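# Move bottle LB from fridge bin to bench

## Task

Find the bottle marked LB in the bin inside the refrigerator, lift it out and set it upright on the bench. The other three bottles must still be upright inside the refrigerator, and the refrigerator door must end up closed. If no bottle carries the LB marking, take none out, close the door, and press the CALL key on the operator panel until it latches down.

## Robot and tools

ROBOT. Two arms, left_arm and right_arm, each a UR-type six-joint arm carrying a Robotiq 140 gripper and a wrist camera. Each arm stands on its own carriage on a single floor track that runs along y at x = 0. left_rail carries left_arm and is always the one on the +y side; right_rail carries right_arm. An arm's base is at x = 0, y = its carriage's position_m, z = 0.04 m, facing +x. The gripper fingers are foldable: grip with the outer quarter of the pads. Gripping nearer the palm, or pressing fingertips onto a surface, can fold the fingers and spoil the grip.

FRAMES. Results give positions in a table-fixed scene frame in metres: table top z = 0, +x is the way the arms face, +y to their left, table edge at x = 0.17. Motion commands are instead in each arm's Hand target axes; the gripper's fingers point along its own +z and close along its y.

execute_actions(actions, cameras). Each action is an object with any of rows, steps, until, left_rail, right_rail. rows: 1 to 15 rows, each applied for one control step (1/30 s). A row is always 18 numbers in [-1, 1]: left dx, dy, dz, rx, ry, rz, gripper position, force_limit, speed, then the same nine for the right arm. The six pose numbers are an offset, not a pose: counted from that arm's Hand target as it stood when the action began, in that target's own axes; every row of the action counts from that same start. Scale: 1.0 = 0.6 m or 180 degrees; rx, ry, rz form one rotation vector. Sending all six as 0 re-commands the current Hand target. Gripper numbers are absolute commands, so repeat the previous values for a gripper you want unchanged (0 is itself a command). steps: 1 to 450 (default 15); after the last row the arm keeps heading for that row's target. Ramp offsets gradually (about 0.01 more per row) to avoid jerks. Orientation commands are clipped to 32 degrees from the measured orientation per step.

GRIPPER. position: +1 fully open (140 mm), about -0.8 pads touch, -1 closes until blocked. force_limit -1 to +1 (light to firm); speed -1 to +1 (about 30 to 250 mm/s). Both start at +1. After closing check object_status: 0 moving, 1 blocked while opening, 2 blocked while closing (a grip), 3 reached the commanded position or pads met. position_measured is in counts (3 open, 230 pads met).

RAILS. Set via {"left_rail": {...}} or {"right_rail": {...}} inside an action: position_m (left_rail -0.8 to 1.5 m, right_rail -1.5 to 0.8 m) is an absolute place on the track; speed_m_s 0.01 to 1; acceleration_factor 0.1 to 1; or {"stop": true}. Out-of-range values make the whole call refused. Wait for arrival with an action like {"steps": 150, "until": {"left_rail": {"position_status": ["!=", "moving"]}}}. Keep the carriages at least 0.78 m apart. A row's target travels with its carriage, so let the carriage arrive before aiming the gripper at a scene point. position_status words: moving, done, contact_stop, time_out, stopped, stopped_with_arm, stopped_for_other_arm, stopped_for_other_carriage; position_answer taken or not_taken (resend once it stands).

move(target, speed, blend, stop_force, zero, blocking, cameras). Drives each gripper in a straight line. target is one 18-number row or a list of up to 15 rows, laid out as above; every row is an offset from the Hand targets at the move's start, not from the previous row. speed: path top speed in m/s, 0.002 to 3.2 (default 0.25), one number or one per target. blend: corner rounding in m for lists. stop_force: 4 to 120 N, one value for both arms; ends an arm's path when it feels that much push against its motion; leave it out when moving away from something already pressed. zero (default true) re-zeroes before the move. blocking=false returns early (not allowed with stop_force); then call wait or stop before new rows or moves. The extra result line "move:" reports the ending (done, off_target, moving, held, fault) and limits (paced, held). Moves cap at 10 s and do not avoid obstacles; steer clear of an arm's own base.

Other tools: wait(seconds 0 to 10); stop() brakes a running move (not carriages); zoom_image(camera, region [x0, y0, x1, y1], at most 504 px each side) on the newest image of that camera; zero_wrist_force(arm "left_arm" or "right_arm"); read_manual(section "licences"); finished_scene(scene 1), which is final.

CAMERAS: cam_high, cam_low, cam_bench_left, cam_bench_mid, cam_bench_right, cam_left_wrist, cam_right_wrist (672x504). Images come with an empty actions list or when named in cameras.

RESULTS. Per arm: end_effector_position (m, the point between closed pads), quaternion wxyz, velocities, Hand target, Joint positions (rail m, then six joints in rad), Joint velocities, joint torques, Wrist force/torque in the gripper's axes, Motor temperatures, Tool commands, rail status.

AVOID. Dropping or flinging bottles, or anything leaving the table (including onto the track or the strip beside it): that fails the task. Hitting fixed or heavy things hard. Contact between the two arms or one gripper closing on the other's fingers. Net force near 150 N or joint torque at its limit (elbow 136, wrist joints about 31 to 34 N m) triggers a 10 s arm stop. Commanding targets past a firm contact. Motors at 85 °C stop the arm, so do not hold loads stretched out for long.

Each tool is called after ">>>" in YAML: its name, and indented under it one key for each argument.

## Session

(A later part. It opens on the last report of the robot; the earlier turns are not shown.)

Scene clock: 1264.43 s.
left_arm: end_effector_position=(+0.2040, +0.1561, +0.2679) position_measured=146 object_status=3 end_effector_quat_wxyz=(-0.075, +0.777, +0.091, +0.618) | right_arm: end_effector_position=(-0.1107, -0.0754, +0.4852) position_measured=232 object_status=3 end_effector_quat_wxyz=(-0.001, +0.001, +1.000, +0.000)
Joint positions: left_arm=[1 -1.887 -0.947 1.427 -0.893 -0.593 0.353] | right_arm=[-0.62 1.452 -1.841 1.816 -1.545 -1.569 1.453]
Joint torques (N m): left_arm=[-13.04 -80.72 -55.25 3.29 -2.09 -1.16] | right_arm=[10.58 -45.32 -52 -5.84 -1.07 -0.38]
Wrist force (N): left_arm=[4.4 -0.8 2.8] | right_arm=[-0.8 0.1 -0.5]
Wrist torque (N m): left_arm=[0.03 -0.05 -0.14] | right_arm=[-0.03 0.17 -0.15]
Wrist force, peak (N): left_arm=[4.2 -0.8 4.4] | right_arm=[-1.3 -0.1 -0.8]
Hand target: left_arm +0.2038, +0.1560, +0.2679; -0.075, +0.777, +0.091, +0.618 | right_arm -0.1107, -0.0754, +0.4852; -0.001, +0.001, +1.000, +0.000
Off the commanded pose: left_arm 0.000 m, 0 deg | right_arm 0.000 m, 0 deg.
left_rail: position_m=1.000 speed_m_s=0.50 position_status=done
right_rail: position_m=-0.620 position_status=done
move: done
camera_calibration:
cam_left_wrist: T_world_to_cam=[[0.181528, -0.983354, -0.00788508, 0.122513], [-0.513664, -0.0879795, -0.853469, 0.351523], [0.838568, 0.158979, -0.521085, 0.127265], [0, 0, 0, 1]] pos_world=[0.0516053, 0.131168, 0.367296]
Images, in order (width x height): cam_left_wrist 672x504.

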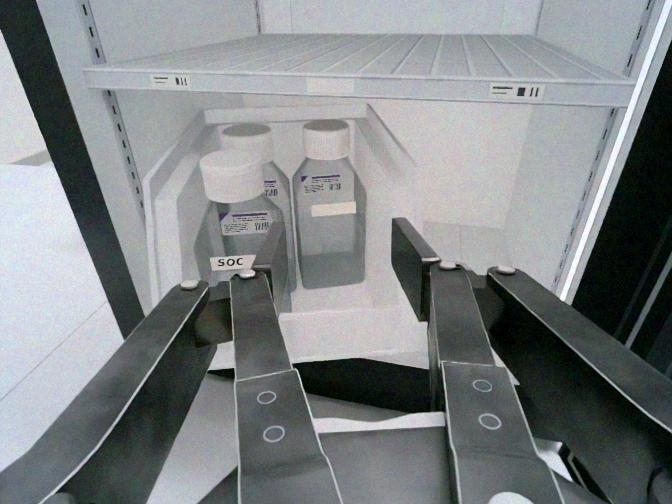

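>>> move:
  target: [0.0791,-0.0038,0.3427,0,0,0,-0.14,-1,-0.5,0,0,0,0,0,0,-1,-1,-0.5]
  speed: 0.04
  stop_force: 4
  cameras: ["cam_left_wrist"]

Scene clock: 1275.27 s.
left_arm: end_effector_position=(+0.4084, +0.2075, +0.2680) position_measured=146 object_status=3 end_effector_quat_wxyz=(-0.075, +0.777, +0.091, +0.618) | right_arm: end_effector_position=(-0.1107, -0.0754, +0.4852) position_measured=232 object_status=3 end_effector_quat_wxyz=(-0.001, +0.001, +1.000, +0.000)
Joint positions: left_arm=[1 -1.673 -1.046 1.614 -1.175 -0.405 0.571] | right_arm=[-0.62 1.452 -1.841 1.816 -1.545 -1.569 1.453]
Joint torques (N m): left_arm=[13.27 -103.31 -34.07 -5.43 5.09 2.11] | right_arm=[10.7 -45.37 -51.01 -5.86 -1.28 -0.19]
Wrist force (N): left_arm=[4.1 -0.8 3.0] | right_arm=[-0.6 -0.4 -0.6]
Wrist torque (N m): left_arm=[0.04 0.01 -0.18] | right_arm=[-0.15 0.12 -0.14]
Wrist force, peak (N): left_arm=[4.9 -0.6 3.2] | right_arm=[-1.1 -0.2 -0.9]
Hand target: left_arm +0.4084, +0.2075, +0.2680; -0.075, +0.777, +0.091, +0.618 | right_arm -0.1107, -0.0754, +0.4852; -0.001, +0.001, +1.000, +0.000
Off the commanded pose: left_arm 0.000 m, 0 deg | right_arm 0.000 m, 0 deg.
left_rail: position_m=1.000 speed_m_s=0.50 position_status=done
right_rail: position_m=-0.620 position_status=done
move: done
camera_calibration:
cam_left_wrist: T_world_to_cam=[[0.181568, -0.983347, -0.00781781, 0.135917], [-0.51372, -0.0880697, -0.853426, 0.461138], [0.838525, 0.158971, -0.521156, -0.0522192], [0, 0, 0, 1]] pos_world=[0.256005, 0.182568, 0.367395]
Images, in order (width x height): cam_left_wrist 672x504.

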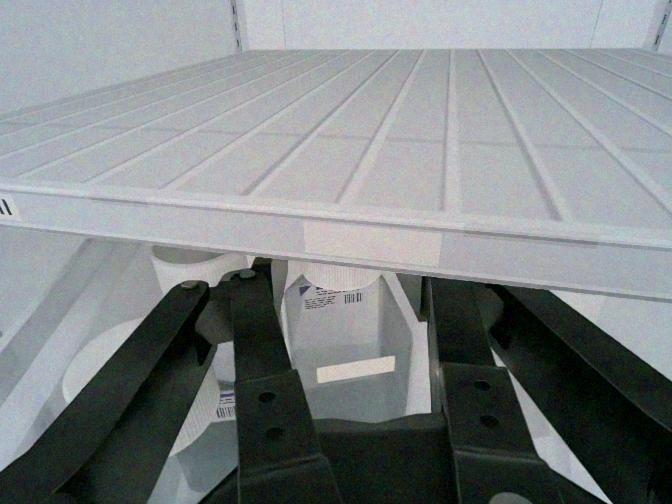

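>>> execute_actions:
  actions:
    - {"rows":[[0,0,0,0,0,0,-1,0,-1,0,0,0,0,0,0,-1,-1,-0.5]],"steps":60}
  cameras: ["cam_left_wrist"]

Scene clock: 1279.60 s.
left_arm: end_effector_position=(+0.4084, +0.2075, +0.2680) position_measured=232 object_status=0 end_effector_quat_wxyz=(-0.075, +0.777, +0.091, +0.618) | right_arm: end_effector_position=(-0.1107, -0.0754, +0.4852) position_measured=232 object_status=3 end_effector_quat_wxyz=(-0.001, +0.001, +1.000, +0.000)
Joint positions: left_arm=[1 -1.673 -1.046 1.614 -1.175 -0.405 0.571] | right_arm=[-0.62 1.452 -1.841 1.816 -1.545 -1.569 1.453]
Joint torques (N m): left_arm=[10.76 -101.3 -34.17 -3.07 0.01 2.29] | right_arm=[10.49 -44.38 -50.99 -5.96 -1.21 -0.04]
Wrist force (N): left_arm=[4.6 -0.8 2.2] | right_arm=[-0.8 -0.2 -0.4]
Wrist torque (N m): left_arm=[0.02 -0.07 -0.17] | right_arm=[-0.11 0.16 -0.16]
Wrist force, peak (N): left_arm=[4.8 -0.7 3.2] | right_arm=[-1.2 -0.1 -0.5]
Hand target: left_arm +0.4084, +0.2075, +0.2680; -0.075, +0.777, +0.091, +0.618 | right_arm -0.1107, -0.0754, +0.4852; -0.001, +0.001, +1.000, +0.000
Off the commanded pose: left_arm 0.000 m, 0 deg | right_arm 0.000 m, 0 deg.
left_rail: position_m=1.000 speed_m_s=0.50 position_status=done
right_rail: position_m=-0.620 position_status=done
camera_calibration:
cam_left_wrist: T_world_to_cam=[[0.181487, -0.983363, -0.007764, 0.135921], [-0.513727, -0.0880742, -0.853421, 0.461139], [0.838538, 0.158873, -0.521164, -0.0522021], [0, 0, 0, 1]] pos_world=[0.256005, 0.182568, 0.367395]
Images, in order (width x height): cam_left_wrist 672x504.

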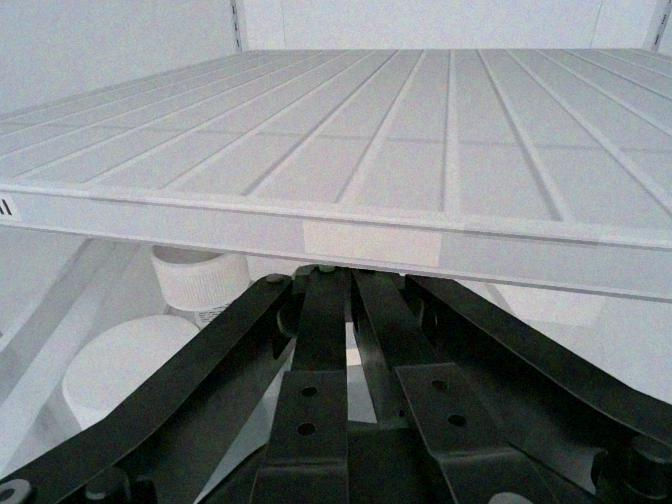

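>>> execute_actions:
  actions:
    - {"rows":[[0,0,0,0,0,0,-0.14,-1,-0.5,0,0,0,0,0,0,-1,-1,-0.5]],"steps":45}
  cameras: ["cam_left_wrist"]

>>> zoom_image:
  camera: "cam_left_wrist"
  region: [180, 180, 480, 440]

Scene clock: 1285.23 s.
left_arm: end_effector_position=(+0.4084, +0.2075, +0.2680) position_measured=146 object_status=3 end_effector_quat_wxyz=(-0.075, +0.777, +0.091, +0.618) | right_arm: end_effector_position=(-0.1107, -0.0754, +0.4852) position_measured=232 object_status=3 end_effector_quat_wxyz=(-0.001, +0.001, +1.000, +0.000)
Joint positions: left_arm=[1 -1.673 -1.046 1.614 -1.175 -0.405 0.571] | right_arm=[-0.62 1.452 -1.841 1.816 -1.545 -1.569 1.453]
Joint torques (N m): left_arm=[10.07 -95.02 -34.8 -0.02 -1.12 2.08] | right_arm=[10.59 -45.62 -50.4 -5.91 -1.25 0.03]
Wrist force (N): left_arm=[4.4 -0.9 3.0] | right_arm=[-0.5 -0.7 -0.4]
Wrist torque (N m): left_arm=[0.03 -0.07 -0.17] | right_arm=[-0.20 0.11 -0.15]
Wrist force, peak (N): left_arm=[4.7 -0.9 3.1] | right_arm=[-0.7 -0.6 -0.9]
Hand target: left_arm +0.4084, +0.2075, +0.2680; -0.075, +0.777, +0.091, +0.618 | right_arm -0.1107, -0.0754, +0.4852; -0.001, +0.001, +1.000, +0.000
Off the commanded pose: left_arm 0.000 m, 0 deg | right_arm 0.000 m, 0 deg.
left_rail: position_m=1.000 speed_m_s=0.50 position_status=done
right_rail: position_m=-0.620 position_status=done
camera_calibration:
cam_left_wrist: T_world_to_cam=[[0.181568, -0.983347, -0.00781781, 0.135917], [-0.51372, -0.0880697, -0.853426, 0.461138], [0.838525, 0.158971, -0.521156, -0.0522192], [0, 0, 0, 1]] pos_world=[0.256005, 0.182568, 0.367395]
Images, in order (width x height): cam_left_wrist 672x504.

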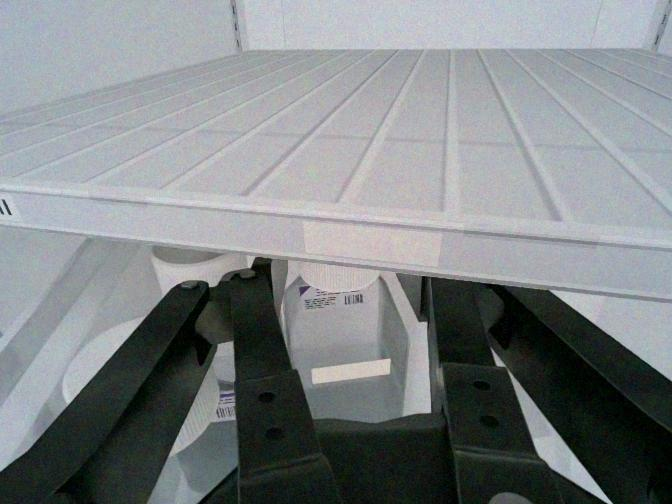

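Scaled by 1.680 from the camera's 672x504 image, which has a finer 960x720 frame.

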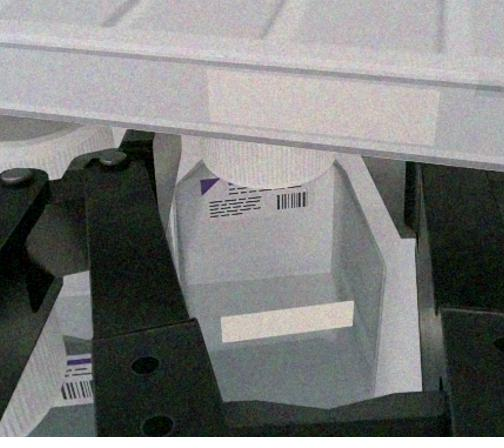

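>>> move:
  target: [0.0127,0,0.055,0,0.0222,0,-0.14,-1,-0.5,0,0,0,0,0,0,-1,-1,-0.5]
  speed: 0.03
  stop_force: 4
  cameras: ["cam_left_wrist"]

>>> zoom_image:
  camera: "cam_left_wrist"
  region: [180, 180, 480, 440]

Scene clock: 1292.10 s.
left_arm: end_effector_position=(+0.4414, +0.2154, +0.2681) position_measured=146 object_status=3 end_effector_quat_wxyz=(-0.078, +0.755, +0.088, +0.645) | right_arm: end_effector_position=(-0.1107, -0.0754, +0.4852) position_measured=232 object_status=3 end_effector_quat_wxyz=(-0.001, +0.001, +1.000, +0.000)
Joint positions: left_arm=[1 -1.64 -1.019 1.604 -1.067 -0.343 0.463] | right_arm=[-0.62 1.452 -1.841 1.816 -1.545 -1.569 1.453]
Joint torques (N m): left_arm=[13.09 -71.41 -53.59 2.02 4.66 -2.05] | right_arm=[11.07 -44.5 -49.84 -5.62 -1.24 -0.06]
Wrist force (N): left_arm=[4.4 -0.9 3.3] | right_arm=[-0.8 -0.1 -0.4]
Wrist torque (N m): left_arm=[0.03 -0.02 -0.02] | right_arm=[-0.09 0.17 -0.15]
Wrist force, peak (N): left_arm=[4.9 -1.0 3.2] | right_arm=[-1.3 -0.3 -0.6]
Hand target: left_arm +0.4414, +0.2154, +0.2681; -0.078, +0.755, +0.088, +0.645 | right_arm -0.1107, -0.0754, +0.4852; -0.001, +0.001, +1.000, +0.000
Off the commanded pose: left_arm 0.000 m, 0 deg | right_arm 0.000 m, 0 deg.
left_rail: position_m=1.000 speed_m_s=0.50 position_status=done
right_rail: position_m=-0.620 position_status=done
move: done
camera_calibration:
cam_left_wrist: T_world_to_cam=[[0.181896, -0.98325, -0.0115165, 0.138529], [-0.4547, -0.0737207, -0.887589, 0.458851], [0.871873, 0.166685, -0.460493, -0.113772], [0, 0, 0, 1]] pos_world=[0.282636, 0.188999, 0.356476]
Images, in order (width x height): cam_left_wrist 672x504.

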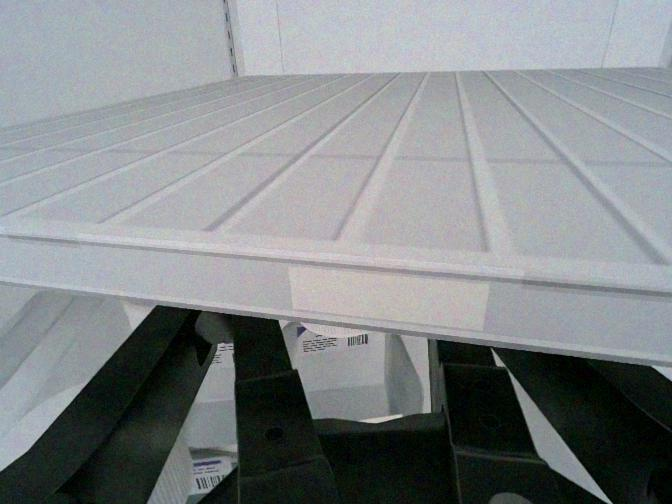

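Scaled by 1.680 from the camera's 672x504 image, which has a finer 960x720 frame.

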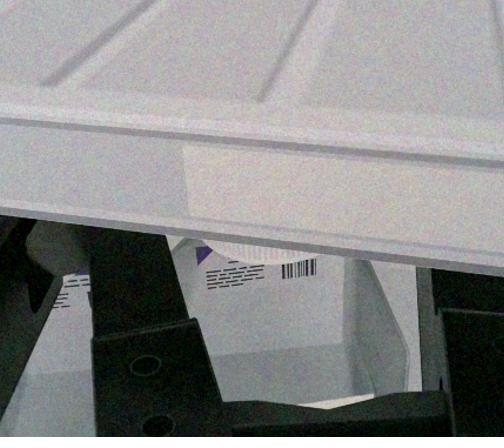

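>>> move:
  target:
    - [-0.0672,0,-0.4257,0,0,0,-0.14,-1,-0.5,0,0,0,0,0,0,-1,-1,-0.5]
    - [0.0297,-0.1699,-0.469,0,0,0,-1,-1,-0.5,0,0,0,0,0,0,-1,-1,-0.5]
    - [0.0297,-0.1699,-0.469,0.1538,-0.2546,-0.4261,-1,-1,-0.5,0,0,0,0,0,0,-1,-1,-0.5]
  speed: [0.1,0.15,0.25]
  cameras: ["cam_left_wrist"]

>>> zoom_image:
  camera: "cam_left_wrist"
  region: [290, 40, 590, 320]

Scene clock: 1311.77 s.
left_arm: end_effector_position=(+0.1501, +0.2501, +0.3300) position_measured=232 object_status=3 end_effector_quat_wxyz=(+0.200, +0.678, +0.678, +0.200) | right_arm: end_effector_position=(-0.1107, -0.0754, +0.4852) position_measured=232 object_status=3 end_effector_quat_wxyz=(-0.001, +0.001, +1.000, +0.000)
Joint positions: left_arm=[1 -1.851 -1.45 1.793 -1.737 -1.022 -0.331] | right_arm=[-0.62 1.452 -1.841 1.816 -1.545 -1.569 1.453]
Joint torques (N m): left_arm=[11.06 -78.29 -41.3 -9.13 -1.43 -2.44] | right_arm=[11.59 -45 -48.78 -5.37 -1.19 0.29]
Wrist force (N): left_arm=[1.1 2.2 -0.2] | right_arm=[-0.8 -0.3 0.1]
Wrist torque (N m): left_arm=[0.24 -0.08 -0.05] | right_arm=[-0.13 0.18 -0.15]
Wrist force, peak (N): left_arm=[5.0 -2.3 3.9] | right_arm=[-1.3 -0.3 -0.4]
Hand target: left_arm +0.1501, +0.2501, +0.3300; +0.201, +0.678, +0.678, +0.200 | right_arm -0.1107, -0.0754, +0.4852; -0.001, +0.001, +1.000, +0.000
Off the commanded pose: left_arm 0.000 m, 0 deg | right_arm 0.000 m, 0 deg.
left_rail: position_m=1.000 speed_m_s=0.50 position_status=done
right_rail: position_m=-0.620 position_status=done
move: done
camera_calibration:
cam_left_wrist: T_world_to_cam=[[0.810878, -0.0149901, 0.585023, -0.307031], [-0.197047, -0.948294, 0.248821, 0.188963], [0.551044, -0.31704, -0.771904, 0.43483], [0, 0, 0, 1]] pos_world=[0.0465885, 0.312448, 0.46825]
Images, in order (width x height): cam_left_wrist 672x504.

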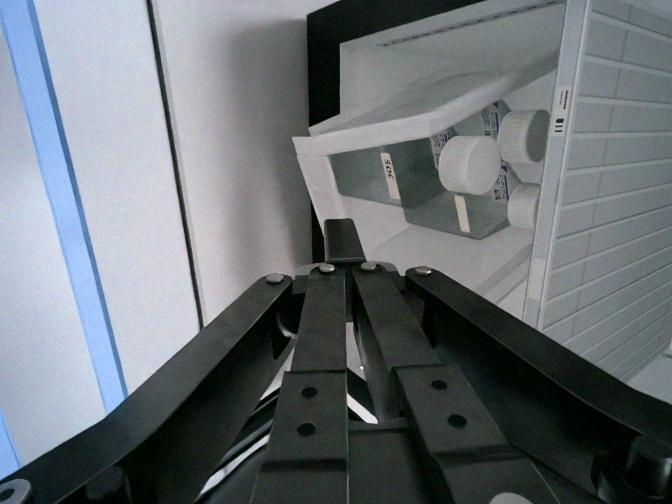

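Scaled by 1.680 from the camera's 672x504 image, which has a finer 960x720 frame.

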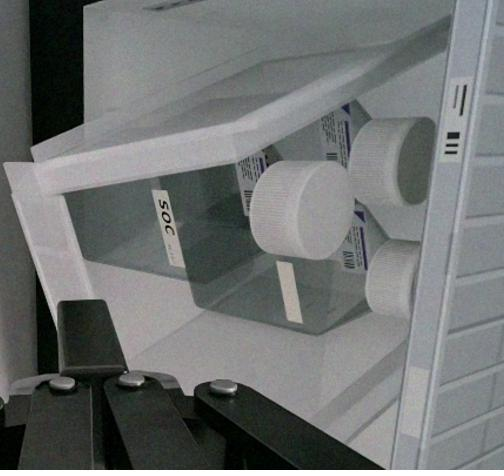

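>>> move:
  target:
    - [-0.1083,0,0,0,0,0,-1,-1,-0.5,0,0,0,0,0,0,-1,-1,-0.5]
    - [-0.1083,0.1137,0.3085,0,0,0,-1,-1,-0.5,0,0,0,0,0,0,-1,-1,-0.5]
    - [-0.1083,0.081,0.3588,0,0,0,-1,-1,-0.5,0,0,0,0,0,0,-1,-1,-0.5]
    - [-0.1083,-0.0085,0.3007,0,0,0,-1,-1,-0.5,0,0,0,0,0,0,-1,-1,-0.5]
  speed: [0.12,0.1,0.04,0.04]
  stop_force: 25
  cameras: ["cam_left_wrist"]

Scene clock: 1325.90 s.
left_arm: end_effector_position=(+0.2437, +0.1849, +0.1757) position_measured=232 object_status=3 end_effector_quat_wxyz=(+0.201, +0.678, +0.678, +0.200) | right_arm: end_effector_position=(-0.1107, -0.0754, +0.4852) position_measured=232 object_status=3 end_effector_quat_wxyz=(-0.001, +0.001, +1.000, +0.000)
Joint positions: left_arm=[1 -1.714 -1.224 1.828 -2.084 -1.003 -0.17] | right_arm=[-0.62 1.452 -1.841 1.816 -1.545 -1.569 1.453]
Joint torques (N m): left_arm=[-17.5 -93.91 -37.97 -0.65 -2.01 -2.73] | right_arm=[12.15 -43.75 -48.11 -5.44 -1.19 0.39]
Wrist force (N): left_arm=[2.2 4.8 1.9] | right_arm=[-0.5 -0.3 -0.4]
Wrist torque (N m): left_arm=[0.25 -0.05 -0.07] | right_arm=[-0.13 0.12 -0.14]
Wrist force, peak (N): left_arm=[2.8 6.1 2.3] | right_arm=[-1.4 -0.1 -0.4]
Hand target: left_arm +0.2437, +0.1849, +0.1757; +0.201, +0.678, +0.678, +0.200 | right_arm -0.1107, -0.0754, +0.4852; -0.001, +0.001, +1.000, +0.000
Off the commanded pose: left_arm 0.000 m, 0 deg | right_arm 0.000 m, 0 deg.
left_rail: position_m=1.000 speed_m_s=0.50 position_status=done
right_rail: position_m=-0.620 position_status=done
move: done
camera_calibration:
cam_left_wrist: T_world_to_cam=[[0.810941, -0.0147527, 0.584942, -0.293818], [-0.196965, -0.948224, 0.24915, 0.183927], [0.550981, -0.317259, -0.77186, 0.24358], [0, 0, 0, 1]] pos_world=[0.140288, 0.247348, 0.314051]
Images, in order (width x height): cam_left_wrist 672x504.

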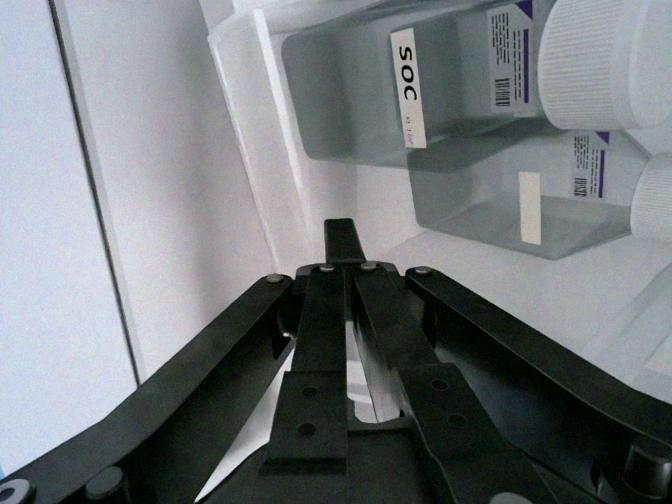

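>>> move:
  target: [0,-0.021,-0.0136,0,0,0,-1,-1,-0.5,0,0,0,0,0,0,-1,-1,-0.5]
  speed: 0.03

>>> move:
  target:
    - [0,0.0084,0.0055,0,0,0,-1,-1,-0.5,0,0,0,0,0,0,-1,-1,-0.5]
    - [0,0.0629,-0.0784,0,0,0,-1,-1,-0.5,0,0,0,0,0,0,-1,-1,-0.5]
    - [0.1085,0.0301,-0.2873,0,0,0,-1,-1,-0.5,0,0,0,0,0,0,-1,-1,-0.5]
    - [0.1085,0.0301,-0.2873,0.2135,0.2362,0.4291,-1,-1,-0.5,0,0,0,0,0,0,-1,-1,-0.5]
    - [-0.0648,0.0078,-0.2222,0.2135,0.2362,0.4291,-0.14,-1,-0.5,0,0,0,0,0,0,-1,-1,-0.5]
  speed: [0.05,0.08,0.15,0.25,0.15]
  cameras: ["cam_left_wrist"]

>>> zoom_image:
  camera: "cam_left_wrist"
  region: [80, 60, 480, 400]

Scene clock: 1343.50 s.
left_arm: end_effector_position=(+0.2289, +0.1849, +0.1758) position_measured=232 object_status=3 end_effector_quat_wxyz=(+0.201, +0.678, +0.678, +0.200) | right_arm: end_effector_position=(-0.1107, -0.0754, +0.4852) position_measured=232 object_status=3 end_effector_quat_wxyz=(-0.001, +0.001, +1.000, +0.000)
Joint positions: left_arm=[1 -1.732 -1.227 1.828 -2.07 -1.005 -0.191] | right_arm=[-0.62 1.452 -1.841 1.816 -1.545 -1.569 1.453]
Joint torques (N m): left_arm=[-19.83 -91.35 -37.37 -0.49 -2.04 -1.81] | right_arm=[11.05 -44.74 -47.68 -5.38 -1.3 0.34]
Wrist force (N): left_arm=[2.4 5.0 1.8] | right_arm=[-0.5 -0.1 -0.1]
Wrist torque (N m): left_arm=[0.24 -0.09 -0.06] | right_arm=[-0.09 0.10 -0.14]
Wrist force, peak (N): left_arm=[2.8 5.5 2.7] | right_arm=[-1.0 -0.4 -0.9]
Hand target: left_arm +0.2287, +0.1849, +0.1758; +0.201, +0.678, +0.678, +0.200 | right_arm -0.1107, -0.0754, +0.4852; -0.001, +0.001, +1.000, +0.000
Off the commanded pose: left_arm 0.000 m, 0 deg | right_arm 0.000 m, 0 deg.
left_rail: position_m=1.000 speed_m_s=0.50 position_status=done
right_rail: position_m=-0.620 position_status=done
move: done

Scene clock: 1351.27 s.
left_arm: end_effector_position=(+0.1508, +0.2438, +0.3278) position_measured=232 object_status=3 end_effector_quat_wxyz=(-0.410, +0.852, +0.173, +0.275) end_effector_velocity=(+0.000, +0.002, +0.001) end_effector_angular_velocity=(-0.001, +0.000, -0.001) | right_arm: end_effector_position=(-0.1107, -0.0754, +0.4852) position_measured=232 object_status=3 end_effector_quat_wxyz=(-0.001, +0.001, +1.000, +0.000)
Joint positions: left_arm=[1 -1.702 -0.89 1.053 -0.716 -1.35 0.915] | right_arm=[-0.62 1.452 -1.841 1.816 -1.545 -1.569 1.453]
Joint velocities: left_arm=[0.002 -0.001 -0.002 0.002 -0.001 0 0] | right_arm=[within noise]
Joint torques (N m): left_arm=[-15.54 -123.73 -39.32 -2.58 -2.5 -1.04] | right_arm=[11.34 -44.22 -47.35 -5.27 -0.95 0.22]
Wrist force (N): left_arm=[3.6 -2.1 1.0] | right_arm=[-0.9 -0.6 -0.6]
Wrist torque (N m): left_arm=[0.03 -0.29 0.04] | right_arm=[-0.14 0.19 -0.14]
Wrist force, peak (N): left_arm=[5.4 -6.6 5.3] | right_arm=[-1.1 0.0 -0.8]
Hand target: left_arm +0.1508, +0.2439, +0.3279; -0.410, +0.852, +0.173, +0.275 (not the last commanded pose) | right_arm -0.1107, -0.0754, +0.4852; -0.001, +0.001, +1.000, +0.000
Tool commands: left_gripper/position=-1.0 left_gripper/force_limit=-1.0 left_gripper/speed=-0.5 right_gripper/position=-1.0 right_gripper/force_limit=-1.0 right_gripper/speed=-0.5
Off the commanded pose: left_arm 0.105 m, 0 deg | right_arm 0.000 m, 0 deg.
left_rail: position_m=1.000 speed_m_s=0.50 position_status=done
right_rail: position_m=-0.620 position_status=done
move: held (left_arm; a check stopped the path); path passed 4 of 5 targets; target 5's new numbers were not sent; limits=held
pose unreachable (left arm): on one or more control steps of this call, first in action 0 (counted from 0), this arm could not follow its commanded pose, so it was not sent that pose on those steps. It may still have moved: this result reports where it is.
cause: moving toward the commanded pose would bring a part of the arm too close to another arm (a part of this arm just beyond joint 4 (elbow) and the right arm's gripper, where that arm would come to rest).
camera_calibration:
cam_left_wrist: T_world_to_cam=[[0.491097, -0.644081, -0.586502, 0.279176], [-0.867229, -0.298045, -0.398853, 0.33857], [0.0820901, 0.704506, -0.704934, 0.230501], [0, 0, 0, 1]] pos_world=[0.137593, 0.118332, 0.461265]
Images, in order (width x height): cam_left_wrist 672x504.

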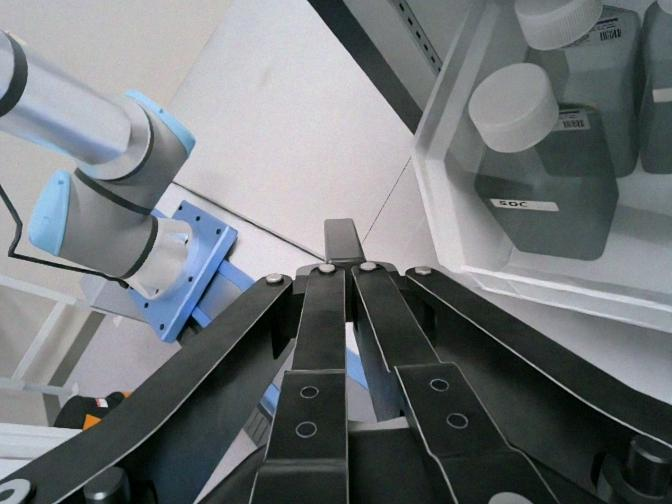

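Scaled by 1.260 from the camera's 672x504 image, which has a finer 960x720 frame.

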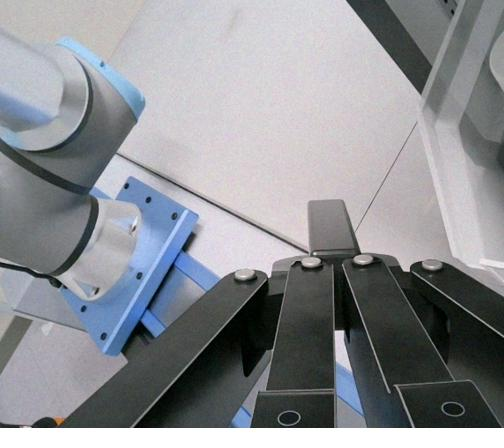

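>>> move:
  target: [0,0,0,-0.2235,0.1916,-0.1168,-1,-1,-0.5,0,0,0,0,0,0,-1,-1,-0.5]
  speed: 0.25

Scene clock: 1358.97 s.
left_arm: end_effector_position=(+0.1508, +0.2440, +0.3280) position_measured=232 object_status=3 end_effector_quat_wxyz=(-0.075, +0.777, +0.091, +0.618) | right_arm: end_effector_position=(-0.1107, -0.0754, +0.4852) position_measured=232 object_status=3 end_effector_quat_wxyz=(-0.001, +0.001, +1.000, +0.000)
Joint positions: left_arm=[1 -1.98 -1.101 1.555 -0.82 -0.68 0.294] | right_arm=[-0.62 1.452 -1.841 1.816 -1.545 -1.569 1.453]
Joint torques (N m): left_arm=[-13.85 -68.52 -34.47 4 3.64 -2.36] | right_arm=[10.1 -37.99 -56.85 -1.58 -1.31 0.18]
Wrist force (N): left_arm=[4.2 -1.0 2.8] | right_arm=[-1.3 -0.6 -0.3]
Wrist torque (N m): left_arm=[0.03 0.02 0.01] | right_arm=[-0.21 0.30 -0.15]
Wrist force, peak (N): left_arm=[4.5 -1.3 3.0] | right_arm=[-0.1 6.5 -1.6]
Hand target: left_arm +0.1508, +0.2440, +0.3279; -0.075, +0.777, +0.091, +0.618 | right_arm -0.1107, -0.0754, +0.4852; -0.001, +0.001, +1.000, +0.000
Off the commanded pose: left_arm 0.000 m, 0 deg | right_arm 0.000 m, 0 deg.
left_rail: position_m=1.000 speed_m_s=0.50 position_status=done
right_rail: position_m=-0.620 position_status=done
move: done

>>> move:
  target: [-0.0745,0.1623,-0.0068,0,0,0,-0.14,-1,-0.5,0,0,0,0,0,0,-1,-1,-0.5]
  speed: 0.15
  cameras: ["cam_left_wrist","cam_bench_mid"]

>>> zoom_image:
  camera: "cam_left_wrist"
  region: [80, 60, 480, 400]

Scene clock: 1366.43 s.
left_arm: end_effector_position=(+0.1599, +0.1462, +0.2849) position_measured=146 object_status=3 end_effector_quat_wxyz=(-0.075, +0.777, +0.091, +0.618) | right_arm: end_effector_position=(-0.1107, -0.0754, +0.4852) position_measured=232 object_status=3 end_effector_quat_wxyz=(-0.001, +0.001, +1.000, +0.000)
Joint positions: left_arm=[1 -1.929 -0.932 1.365 -0.824 -0.632 0.324] | right_arm=[-0.62 1.452 -1.841 1.816 -1.545 -1.569 1.453]
Joint torques (N m): left_arm=[13.74 -81.21 -53.64 2.3 3.82 2.15] | right_arm=[10.52 -24.34 -57.27 -1.57 -1.19 0.35]
Wrist force (N): left_arm=[4.1 -1.0 2.6] | right_arm=[-1.5 -0.7 -0.1]
Wrist torque (N m): left_arm=[-0.02 -0.02 -0.14] | right_arm=[-0.21 0.34 -0.15]
Wrist force, peak (N): left_arm=[5.2 -2.3 3.2] | right_arm=[-1.5 -1.2 -0.6]
Hand target: left_arm +0.1599, +0.1462, +0.2849; -0.075, +0.777, +0.091, +0.618 | right_arm -0.1107, -0.0754, +0.4852; -0.001, +0.001, +1.000, +0.000
Off the commanded pose: left_arm 0.000 m, 0 deg | right_arm 0.000 m, 0 deg.
left_rail: position_m=1.000 speed_m_s=0.50 position_status=done
right_rail: position_m=-0.620 position_status=done
move: done
camera_calibration:
cam_left_wrist: T_world_to_cam=[[0.182672, -0.983144, -0.00763156, 0.120669], [-0.513975, -0.0888757, -0.853189, 0.342636], [0.838129, 0.159776, -0.521547, 0.174751], [0, 0, 0, 1]] pos_world=[0.00760028, 0.121166, 0.384395]
Images, in order (width x height): cam_bench_mid 672x504, cam_left_wrist 672x504.

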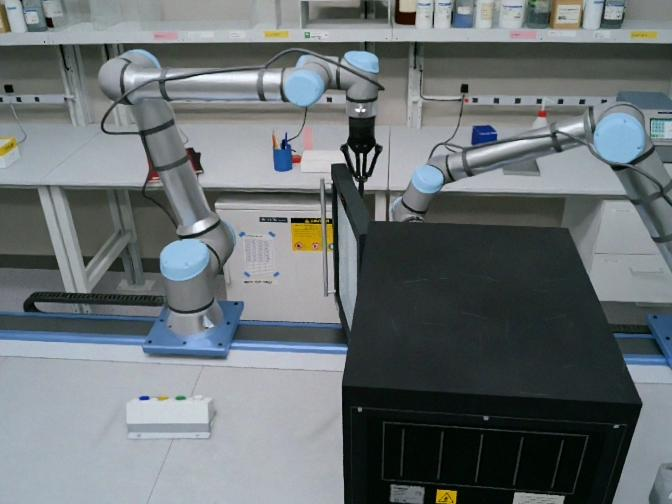

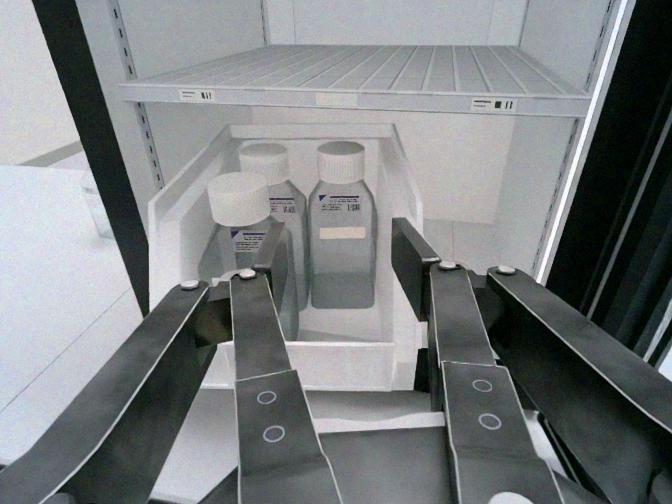

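Scaled by 1.260 from the camera's 672x504 image, which has a finer 960x720 frame.

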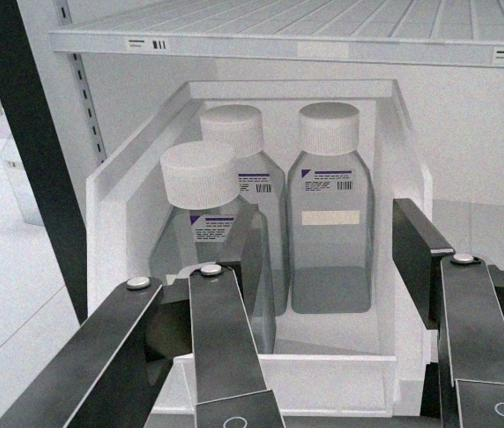

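>>> move:
  target:
    - [-0.0073,0.0048,0.0933,-0.014,0,0,-0.14,-1,-0.5,0,0,0,0,0,0,-1,-1,-0.5]
    - [0.0487,0.017,0.3365,-0.014,0,0,-0.14,-1,-0.5,0,0,0,0,0,0,-1,-1,-0.5]
  speed: [0.08,0.04]
  stop_force: 4
  cameras: ["cam_left_wrist"]

>>> zoom_image:
  camera: "cam_left_wrist"
  region: [180, 180, 480, 440]

Scene clock: 1378.63 s.
left_arm: end_effector_position=(+0.3599, +0.1841, +0.2679) position_measured=146 object_status=3 end_effector_quat_wxyz=(-0.058, +0.779, +0.078, +0.620) | right_arm: end_effector_position=(-0.1107, -0.0754, +0.4852) position_measured=232 object_status=3 end_effector_quat_wxyz=(-0.001, +0.001, +1.000, +0.000)
Joint positions: left_arm=[1 -1.731 -1.036 1.597 -1.149 -0.417 0.542] | right_arm=[-0.62 1.452 -1.841 1.816 -1.545 -1.569 1.453]
Joint torques (N m): left_arm=[11.45 -104.06 -34.32 -5.02 5.1 2.15] | right_arm=[10.22 -24.43 -56.96 -1.73 -1.24 0.53]
Wrist force (N): left_arm=[4.5 -0.8 2.7] | right_arm=[-1.1 -0.8 -0.4]
Wrist torque (N m): left_arm=[0.03 -0.09 -0.16] | right_arm=[-0.25 0.24 -0.15]
Wrist force, peak (N): left_arm=[4.6 -2.1 2.9] | right_arm=[-1.8 -1.0 -0.3]
Hand target: left_arm +0.3599, +0.1841, +0.2679; -0.058, +0.779, +0.078, +0.620 | right_arm -0.1107, -0.0754, +0.4852; -0.001, +0.001, +1.000, +0.000
Off the commanded pose: left_arm 0.000 m, 0 deg | right_arm 0.000 m, 0 deg.
left_rail: position_m=1.000 speed_m_s=0.50 position_status=done
right_rail: position_m=-0.620 position_status=done
move: done
camera_calibration:
cam_left_wrist: T_world_to_cam=[[0.140395, -0.990093, 0.00218865, 0.135057], [-0.515707, -0.0750136, -0.853475, 0.432405], [0.845184, 0.118694, -0.52113, -0.0028635], [0, 0, 0, 1]] pos_world=[0.206453, 0.166496, 0.367259]
Images, in order (width x height): cam_left_wrist 672x504.

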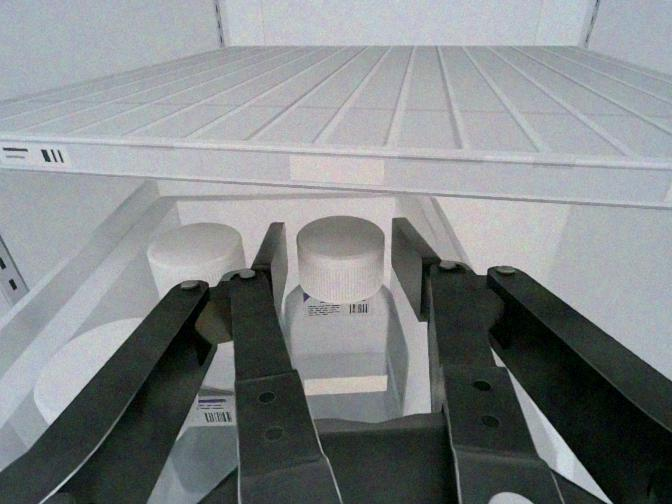

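Scaled by 1.680 from the camera's 672x504 image, which has a finer 960x720 frame.

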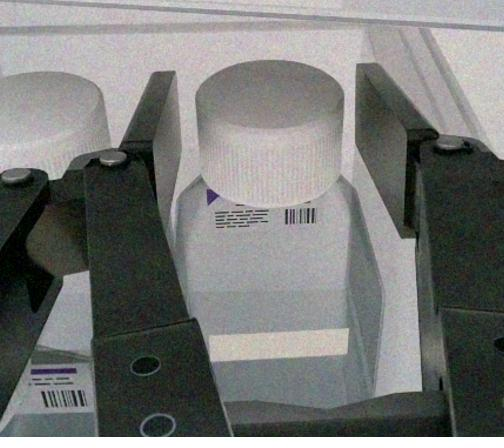

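>>> move:
  target: [0.0058,0,0.027,0,0,0,-0.14,-1,-0.5,0,0,0,0,0,0,-1,-1,-0.5]
  speed: 0.03
  stop_force: 4

>>> execute_actions:
  actions:
    - {"rows":[[0,0,0,0,0,0,-1,0,-1,0,0,0,0,0,0,-1,-1,-0.5]],"steps":60}
  cameras: ["cam_left_wrist"]

Scene clock: 1383.90 s.
left_arm: end_effector_position=(+0.3762, +0.1872, +0.2677) position_measured=146 object_status=3 end_effector_quat_wxyz=(-0.058, +0.779, +0.078, +0.620) | right_arm: end_effector_position=(-0.1107, -0.0754, +0.4852) position_measured=232 object_status=3 end_effector_quat_wxyz=(-0.001, +0.001, +1.000, +0.000)
Joint positions: left_arm=[1 -1.713 -1.041 1.609 -1.18 -0.402 0.568] | right_arm=[-0.62 1.452 -1.841 1.816 -1.545 -1.569 1.453]
Joint torques (N m): left_arm=[13.75 -104.43 -34.43 -5.55 5.28 2.07] | right_arm=[10.83 -24.31 -57.21 -1.49 -1.23 0.68]
Wrist force (N): left_arm=[4.4 -0.8 2.8] | right_arm=[-1.3 -0.4 -0.5]
Wrist torque (N m): left_arm=[0.02 -0.07 -0.17] | right_arm=[-0.15 0.28 -0.15]
Wrist force, peak (N): left_arm=[4.8 -0.8 3.1] | right_arm=[-2.0 -0.4 -0.4]
Hand target: left_arm +0.3762, +0.1872, +0.2677; -0.058, +0.779, +0.078, +0.620 | right_arm -0.1107, -0.0754, +0.4852; -0.001, +0.001, +1.000, +0.000
Off the commanded pose: left_arm 0.000 m, 0 deg | right_arm 0.000 m, 0 deg.
left_rail: position_m=1.000 speed_m_s=0.50 position_status=done
right_rail: position_m=-0.620 position_status=done
move: done

Scene clock: 1386.10 s.
left_arm: end_effector_position=(+0.3762, +0.1872, +0.2677) position_measured=161 object_status=2 end_effector_quat_wxyz=(-0.058, +0.779, +0.078, +0.620) | right_arm: end_effector_position=(-0.1107, -0.0754, +0.4852) position_measured=232 object_status=3 end_effector_quat_wxyz=(-0.001, +0.001, +1.000, +0.000)
Joint positions: left_arm=[1 -1.713 -1.041 1.609 -1.18 -0.402 0.568] | right_arm=[-0.62 1.452 -1.841 1.816 -1.545 -1.569 1.453]
Joint torques (N m): left_arm=[12.07 -98.7 -34.77 -1.97 -0.94 2.25] | right_arm=[10.95 -24.53 -57.59 -1.53 -1.34 0.69]
Wrist force (N): left_arm=[6.3 0.4 1.6] | right_arm=[-1.7 -0.6 -0.1]
Wrist torque (N m): left_arm=[0.08 -0.10 -0.17] | right_arm=[-0.21 0.38 -0.15]
Wrist force, peak (N): left_arm=[6.3 0.1 1.9] | right_arm=[-1.6 -0.7 -0.4]
Hand target: left_arm +0.3762, +0.1872, +0.2677; -0.058, +0.779, +0.078, +0.620 | right_arm -0.1107, -0.0754, +0.4852; -0.001, +0.001, +1.000, +0.000
Off the commanded pose: left_arm 0.000 m, 0 deg | right_arm 0.000 m, 0 deg.
left_rail: position_m=1.000 speed_m_s=0.50 position_status=done
right_rail: position_m=-0.620 position_status=done
camera_calibration:
cam_left_wrist: T_world_to_cam=[[0.140395, -0.990093, 0.00218865, 0.135938], [-0.515707, -0.0750136, -0.853475, 0.440795], [0.845184, 0.118694, -0.52113, -0.0171762], [0, 0, 0, 1]] pos_world=[0.222753, 0.169696, 0.366959]
Images, in order (width x height): cam_left_wrist 672x504.

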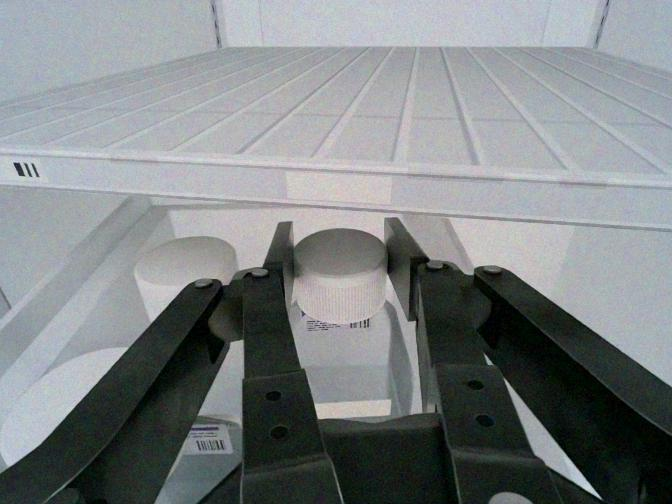

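>>> move:
  target:
    - [0.0097,0,-0.0022,0,0,0,-1,0,-1,0,0,0,0,0,0,-1,-1,-0.5]
    - [-0.0338,0,-0.1909,0,0,0,-1,0,-1,0,0,0,0,0,0,-1,-1,-0.5]
  speed: [0.02,0.04]
  stop_force: 12
  cameras: ["cam_left_wrist"]

Scene clock: 1394.57 s.
left_arm: end_effector_position=(+0.2622, +0.1649, +0.2737) position_measured=161 object_status=2 end_effector_quat_wxyz=(-0.058, +0.779, +0.078, +0.620) | right_arm: end_effector_position=(-0.1107, -0.0754, +0.4852) position_measured=232 object_status=3 end_effector_quat_wxyz=(-0.001, +0.001, +1.000, +0.000)
Joint positions: left_arm=[1 -1.836 -1.001 1.514 -0.994 -0.507 0.422] | right_arm=[-0.62 1.452 -1.841 1.816 -1.545 -1.569 1.453]
Joint torques (N m): left_arm=[-16.19 -75.81 -56.13 2.05 -0.87 -2.47] | right_arm=[11.13 -23.89 -57.06 -1.54 -1.17 0.72]
Wrist force (N): left_arm=[2.8 -2.6 4.7] | right_arm=[-1.3 -0.7 -0.8]
Wrist torque (N m): left_arm=[0.05 0.04 0.11] | right_arm=[-0.20 0.30 -0.15]
Wrist force, peak (N): left_arm=[6.4 0.3 2.1] | right_arm=[-2.1 -0.7 -0.5]
Hand target: left_arm +0.2622, +0.1649, +0.2737; -0.058, +0.779, +0.078, +0.620 | right_arm -0.1107, -0.0754, +0.4852; -0.001, +0.001, +1.000, +0.000
Off the commanded pose: left_arm 0.000 m, 0 deg | right_arm 0.000 m, 0 deg.
left_rail: position_m=1.000 speed_m_s=0.50 position_status=done
right_rail: position_m=-0.620 position_status=done
move: done
camera_calibration:
cam_left_wrist: T_world_to_cam=[[0.140395, -0.990093, 0.00218865, 0.129752], [-0.515707, -0.0750136, -0.853475, 0.385445], [0.845184, 0.118694, -0.52113, 0.0849603], [0, 0, 0, 1]] pos_world=[0.108753, 0.147296, 0.372959]
Images, in order (width x height): cam_left_wrist 672x504.

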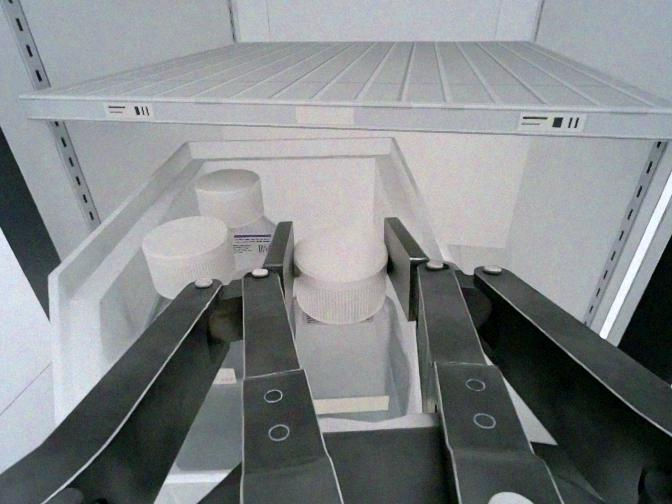

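>>> move:
  target: [0.1299,0,-0.0299,0,0,0,-1,0,-1,0,0,0,0,0,0,-1,-1,-0.5]
  speed: 0.05
  stop_force: 10
  cameras: ["cam_left_wrist"]

Scene clock: 1399.43 s.
left_arm: end_effector_position=(+0.2622, +0.1654, +0.3536) position_measured=161 object_status=2 end_effector_quat_wxyz=(-0.058, +0.779, +0.078, +0.620) | right_arm: end_effector_position=(-0.1107, -0.0754, +0.4852) position_measured=232 object_status=3 end_effector_quat_wxyz=(-0.001, +0.001, +1.000, +0.000)
Joint positions: left_arm=[1 -1.836 -1.059 1.452 -0.873 -0.507 0.422] | right_arm=[-0.62 1.452 -1.841 1.816 -1.545 -1.569 1.453]
Joint torques (N m): left_arm=[-14.15 -109.57 -58.48 3.34 -1.26 -2.15] | right_arm=[10.27 -24 -57.02 -1.63 -1.07 0.84]
Wrist force (N): left_arm=[0.5 -0.7 3.4] | right_arm=[-1.4 -0.4 -0.5]
Wrist torque (N m): left_arm=[0.08 -0.04 -0.01] | right_arm=[-0.17 0.30 -0.15]
Wrist force, peak (N): left_arm=[2.9 -2.5 5.0] | right_arm=[-1.9 -0.4 -0.4]
Hand target: left_arm +0.2622, +0.1654, +0.3536; -0.058, +0.779, +0.078, +0.620 | right_arm -0.1107, -0.0754, +0.4852; -0.001, +0.001, +1.000, +0.000
Off the commanded pose: left_arm 0.000 m, 0 deg | right_arm 0.000 m, 0 deg.
left_rail: position_m=1.000 speed_m_s=0.50 position_status=done
right_rail: position_m=-0.620 position_status=done
move: done
camera_calibration:
cam_left_wrist: T_world_to_cam=[[0.140395, -0.990093, 0.00218865, 0.130072], [-0.515707, -0.0750136, -0.853475, 0.453761], [0.845184, 0.118694, -0.52113, 0.126591], [0, 0, 0, 1]] pos_world=[0.108753, 0.147796, 0.452959]
Images, in order (width x height): cam_left_wrist 672x504.

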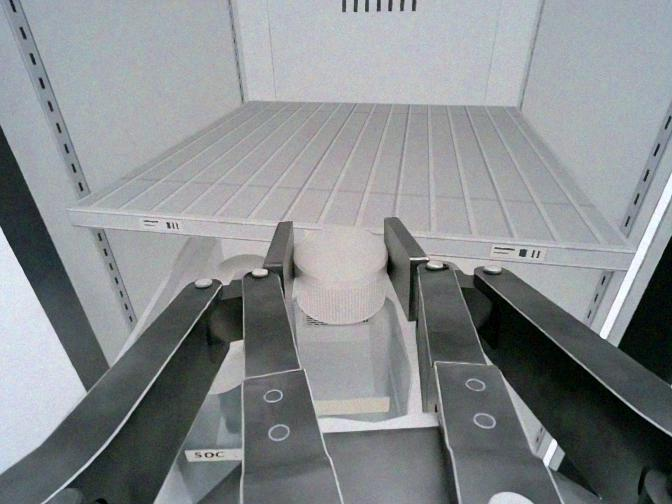

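>>> move:
  target:
    - [-0.015,-0.06,-0.09,0,0,0,-1,0,-1,0,0,0,0,0,0,-1,-1,-0.5]
    - [-0.0338,-0.1317,-0.1955,0,0,0,-1,0,-1,0,0,0,0,0,0,-1,-1,-0.5]
  speed: 0.12
  blend: 0.02

>>> execute_actions:
  actions:
    - {"left_rail":{"position_m":1.5,"speed_m_s":0.4,"acceleration_factor":0.2},"steps":150,"until":{"left_rail":{"position_status":["!=","moving"]}}}
  cameras: ["cam_left_wrist","cam_bench_left"]

Scene clock: 1415.80 s.
left_arm: end_effector_position=(+0.1305, +0.2200, +0.3598) position_measured=161 object_status=2 end_effector_quat_wxyz=(-0.058, +0.779, +0.078, +0.620) | right_arm: end_effector_position=(-0.1107, -0.0754, +0.4852) position_measured=232 object_status=3 end_effector_quat_wxyz=(-0.001, +0.001, +1.000, +0.000)
Joint positions: left_arm=[1 -2.001 -1.103 1.497 -0.771 -0.657 0.297] | right_arm=[-0.62 1.452 -1.841 1.816 -1.545 -1.569 1.453]
Joint torques (N m): left_arm=[-15.15 -103.74 -37.18 4.55 -1.83 -1.98] | right_arm=[11.83 -24.8 -56.67 -1.57 -1.28 0.96]
Wrist force (N): left_arm=[0.5 -1.3 3.4] | right_arm=[-1.6 -0.7 -0.2]
Wrist torque (N m): left_arm=[-0.04 -0.01 -0.01] | right_arm=[-0.21 0.35 -0.14]
Wrist force, peak (N): left_arm=[0.8 0.1 4.8] | right_arm=[-1.7 -0.8 -0.7]
Hand target: left_arm +0.1303, +0.2200, +0.3598; -0.058, +0.779, +0.078, +0.620 | right_arm -0.1107, -0.0754, +0.4852; -0.001, +0.001, +1.000, +0.000
Off the commanded pose: left_arm 0.000 m, 0 deg | right_arm 0.000 m, 0 deg.
left_rail: position_m=1.000 speed_m_s=0.50 position_status=done
right_rail: position_m=-0.620 position_status=done
move: done

Scene clock: 1418.37 s.
left_arm: end_effector_position=(+0.1303, +0.7198, +0.3598) position_measured=161 object_status=2 end_effector_quat_wxyz=(-0.058, +0.779, +0.078, +0.620) | right_arm: end_effector_position=(-0.1107, -0.0754, +0.4852) position_measured=232 object_status=3 end_effector_quat_wxyz=(-0.001, +0.001, +1.000, +0.000)
Joint positions: left_arm=[1.5 -2.001 -1.103 1.497 -0.771 -0.658 0.297] | right_arm=[-0.62 1.452 -1.841 1.816 -1.545 -1.569 1.453]
Joint torques (N m): left_arm=[-7.11 -89.25 -45.17 2.67 -0.21 -2.27] | right_arm=[11.64 -24.78 -56.55 -1.62 -1.16 0.88]
Wrist force (N): left_arm=[0.9 -1.3 3.5] | right_arm=[-1.5 -0.5 -0.5]
Wrist torque (N m): left_arm=[-0.02 -0.10 -0.01] | right_arm=[-0.17 0.32 -0.15]
Wrist force, peak (N): left_arm=[0.7 -2.0 4.3] | right_arm=[-1.8 -0.8 -0.3]
Hand target: left_arm +0.1303, +0.7197, +0.3598; -0.058, +0.779, +0.078, +0.620 | right_arm -0.1107, -0.0754, +0.4852; -0.001, +0.001, +1.000, +0.000
Tool commands: left_gripper/position=-1.0 left_gripper/force_limit=+0.0 left_gripper/speed=-1.0 right_gripper/position=-1.0 right_gripper/force_limit=-1.0 right_gripper/speed=-0.5
Off the commanded pose: left_arm 0.000 m, 0 deg | right_arm 0.000 m, 0 deg.
left_rail: position_m=1.500 speed_m_s=0.40 position_status=done
right_rail: position_m=-0.620 position_status=done
camera_calibration:
cam_left_wrist: T_world_to_cam=[[0.140395, -0.990093, 0.00218865, 0.697484], [-0.515707, -0.0750136, -0.853475, 0.432618], [0.845184, 0.118694, -0.52113, 0.175498], [0, 0, 0, 1]] pos_world=[-0.0231465, 0.702196, 0.459159]
Images, in order (width x height): cam_bench_left 672x504, cam_left_wrist 672x504.

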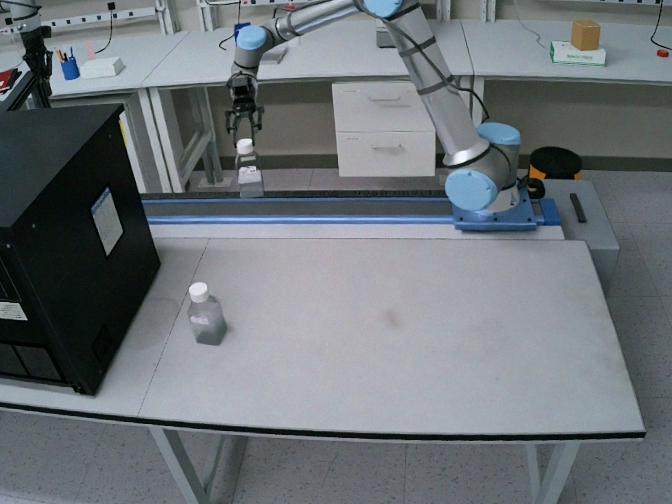

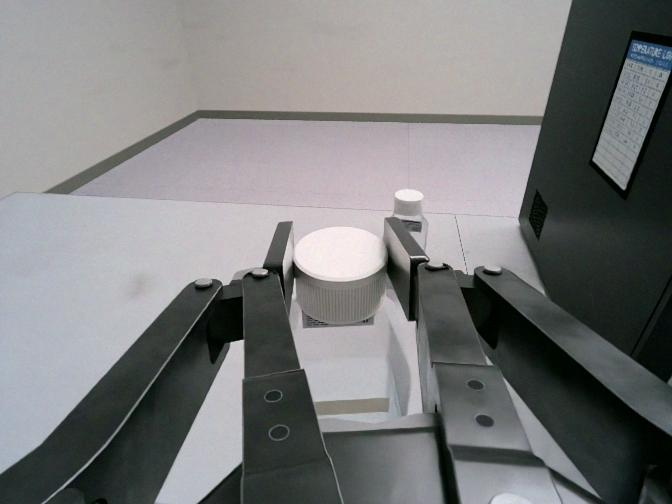

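>>> zoom_image:
  camera: "cam_bench_left"
  region: [215, 120, 285, 210]

>>> zoom_image:
  camera: "cam_bench_left"
  region: [170, 270, 250, 360]

Scaled by 5.600 from the camera's 672x504 image, which has a finer 960x720 frame.

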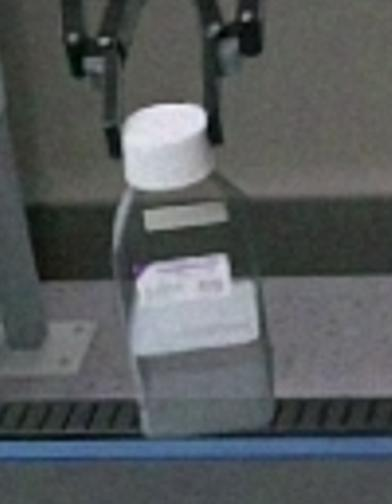

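Scaled by 5.600 from the camera's 672x504 image, which has a finer 960x720 frame.

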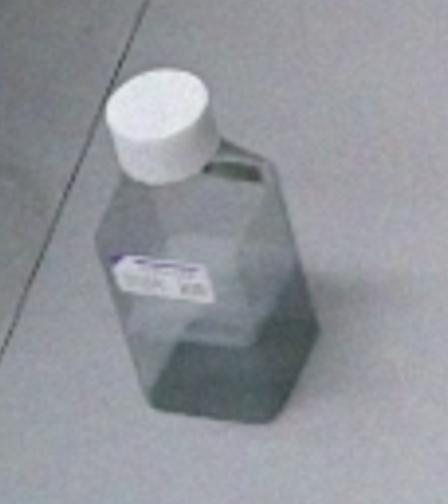

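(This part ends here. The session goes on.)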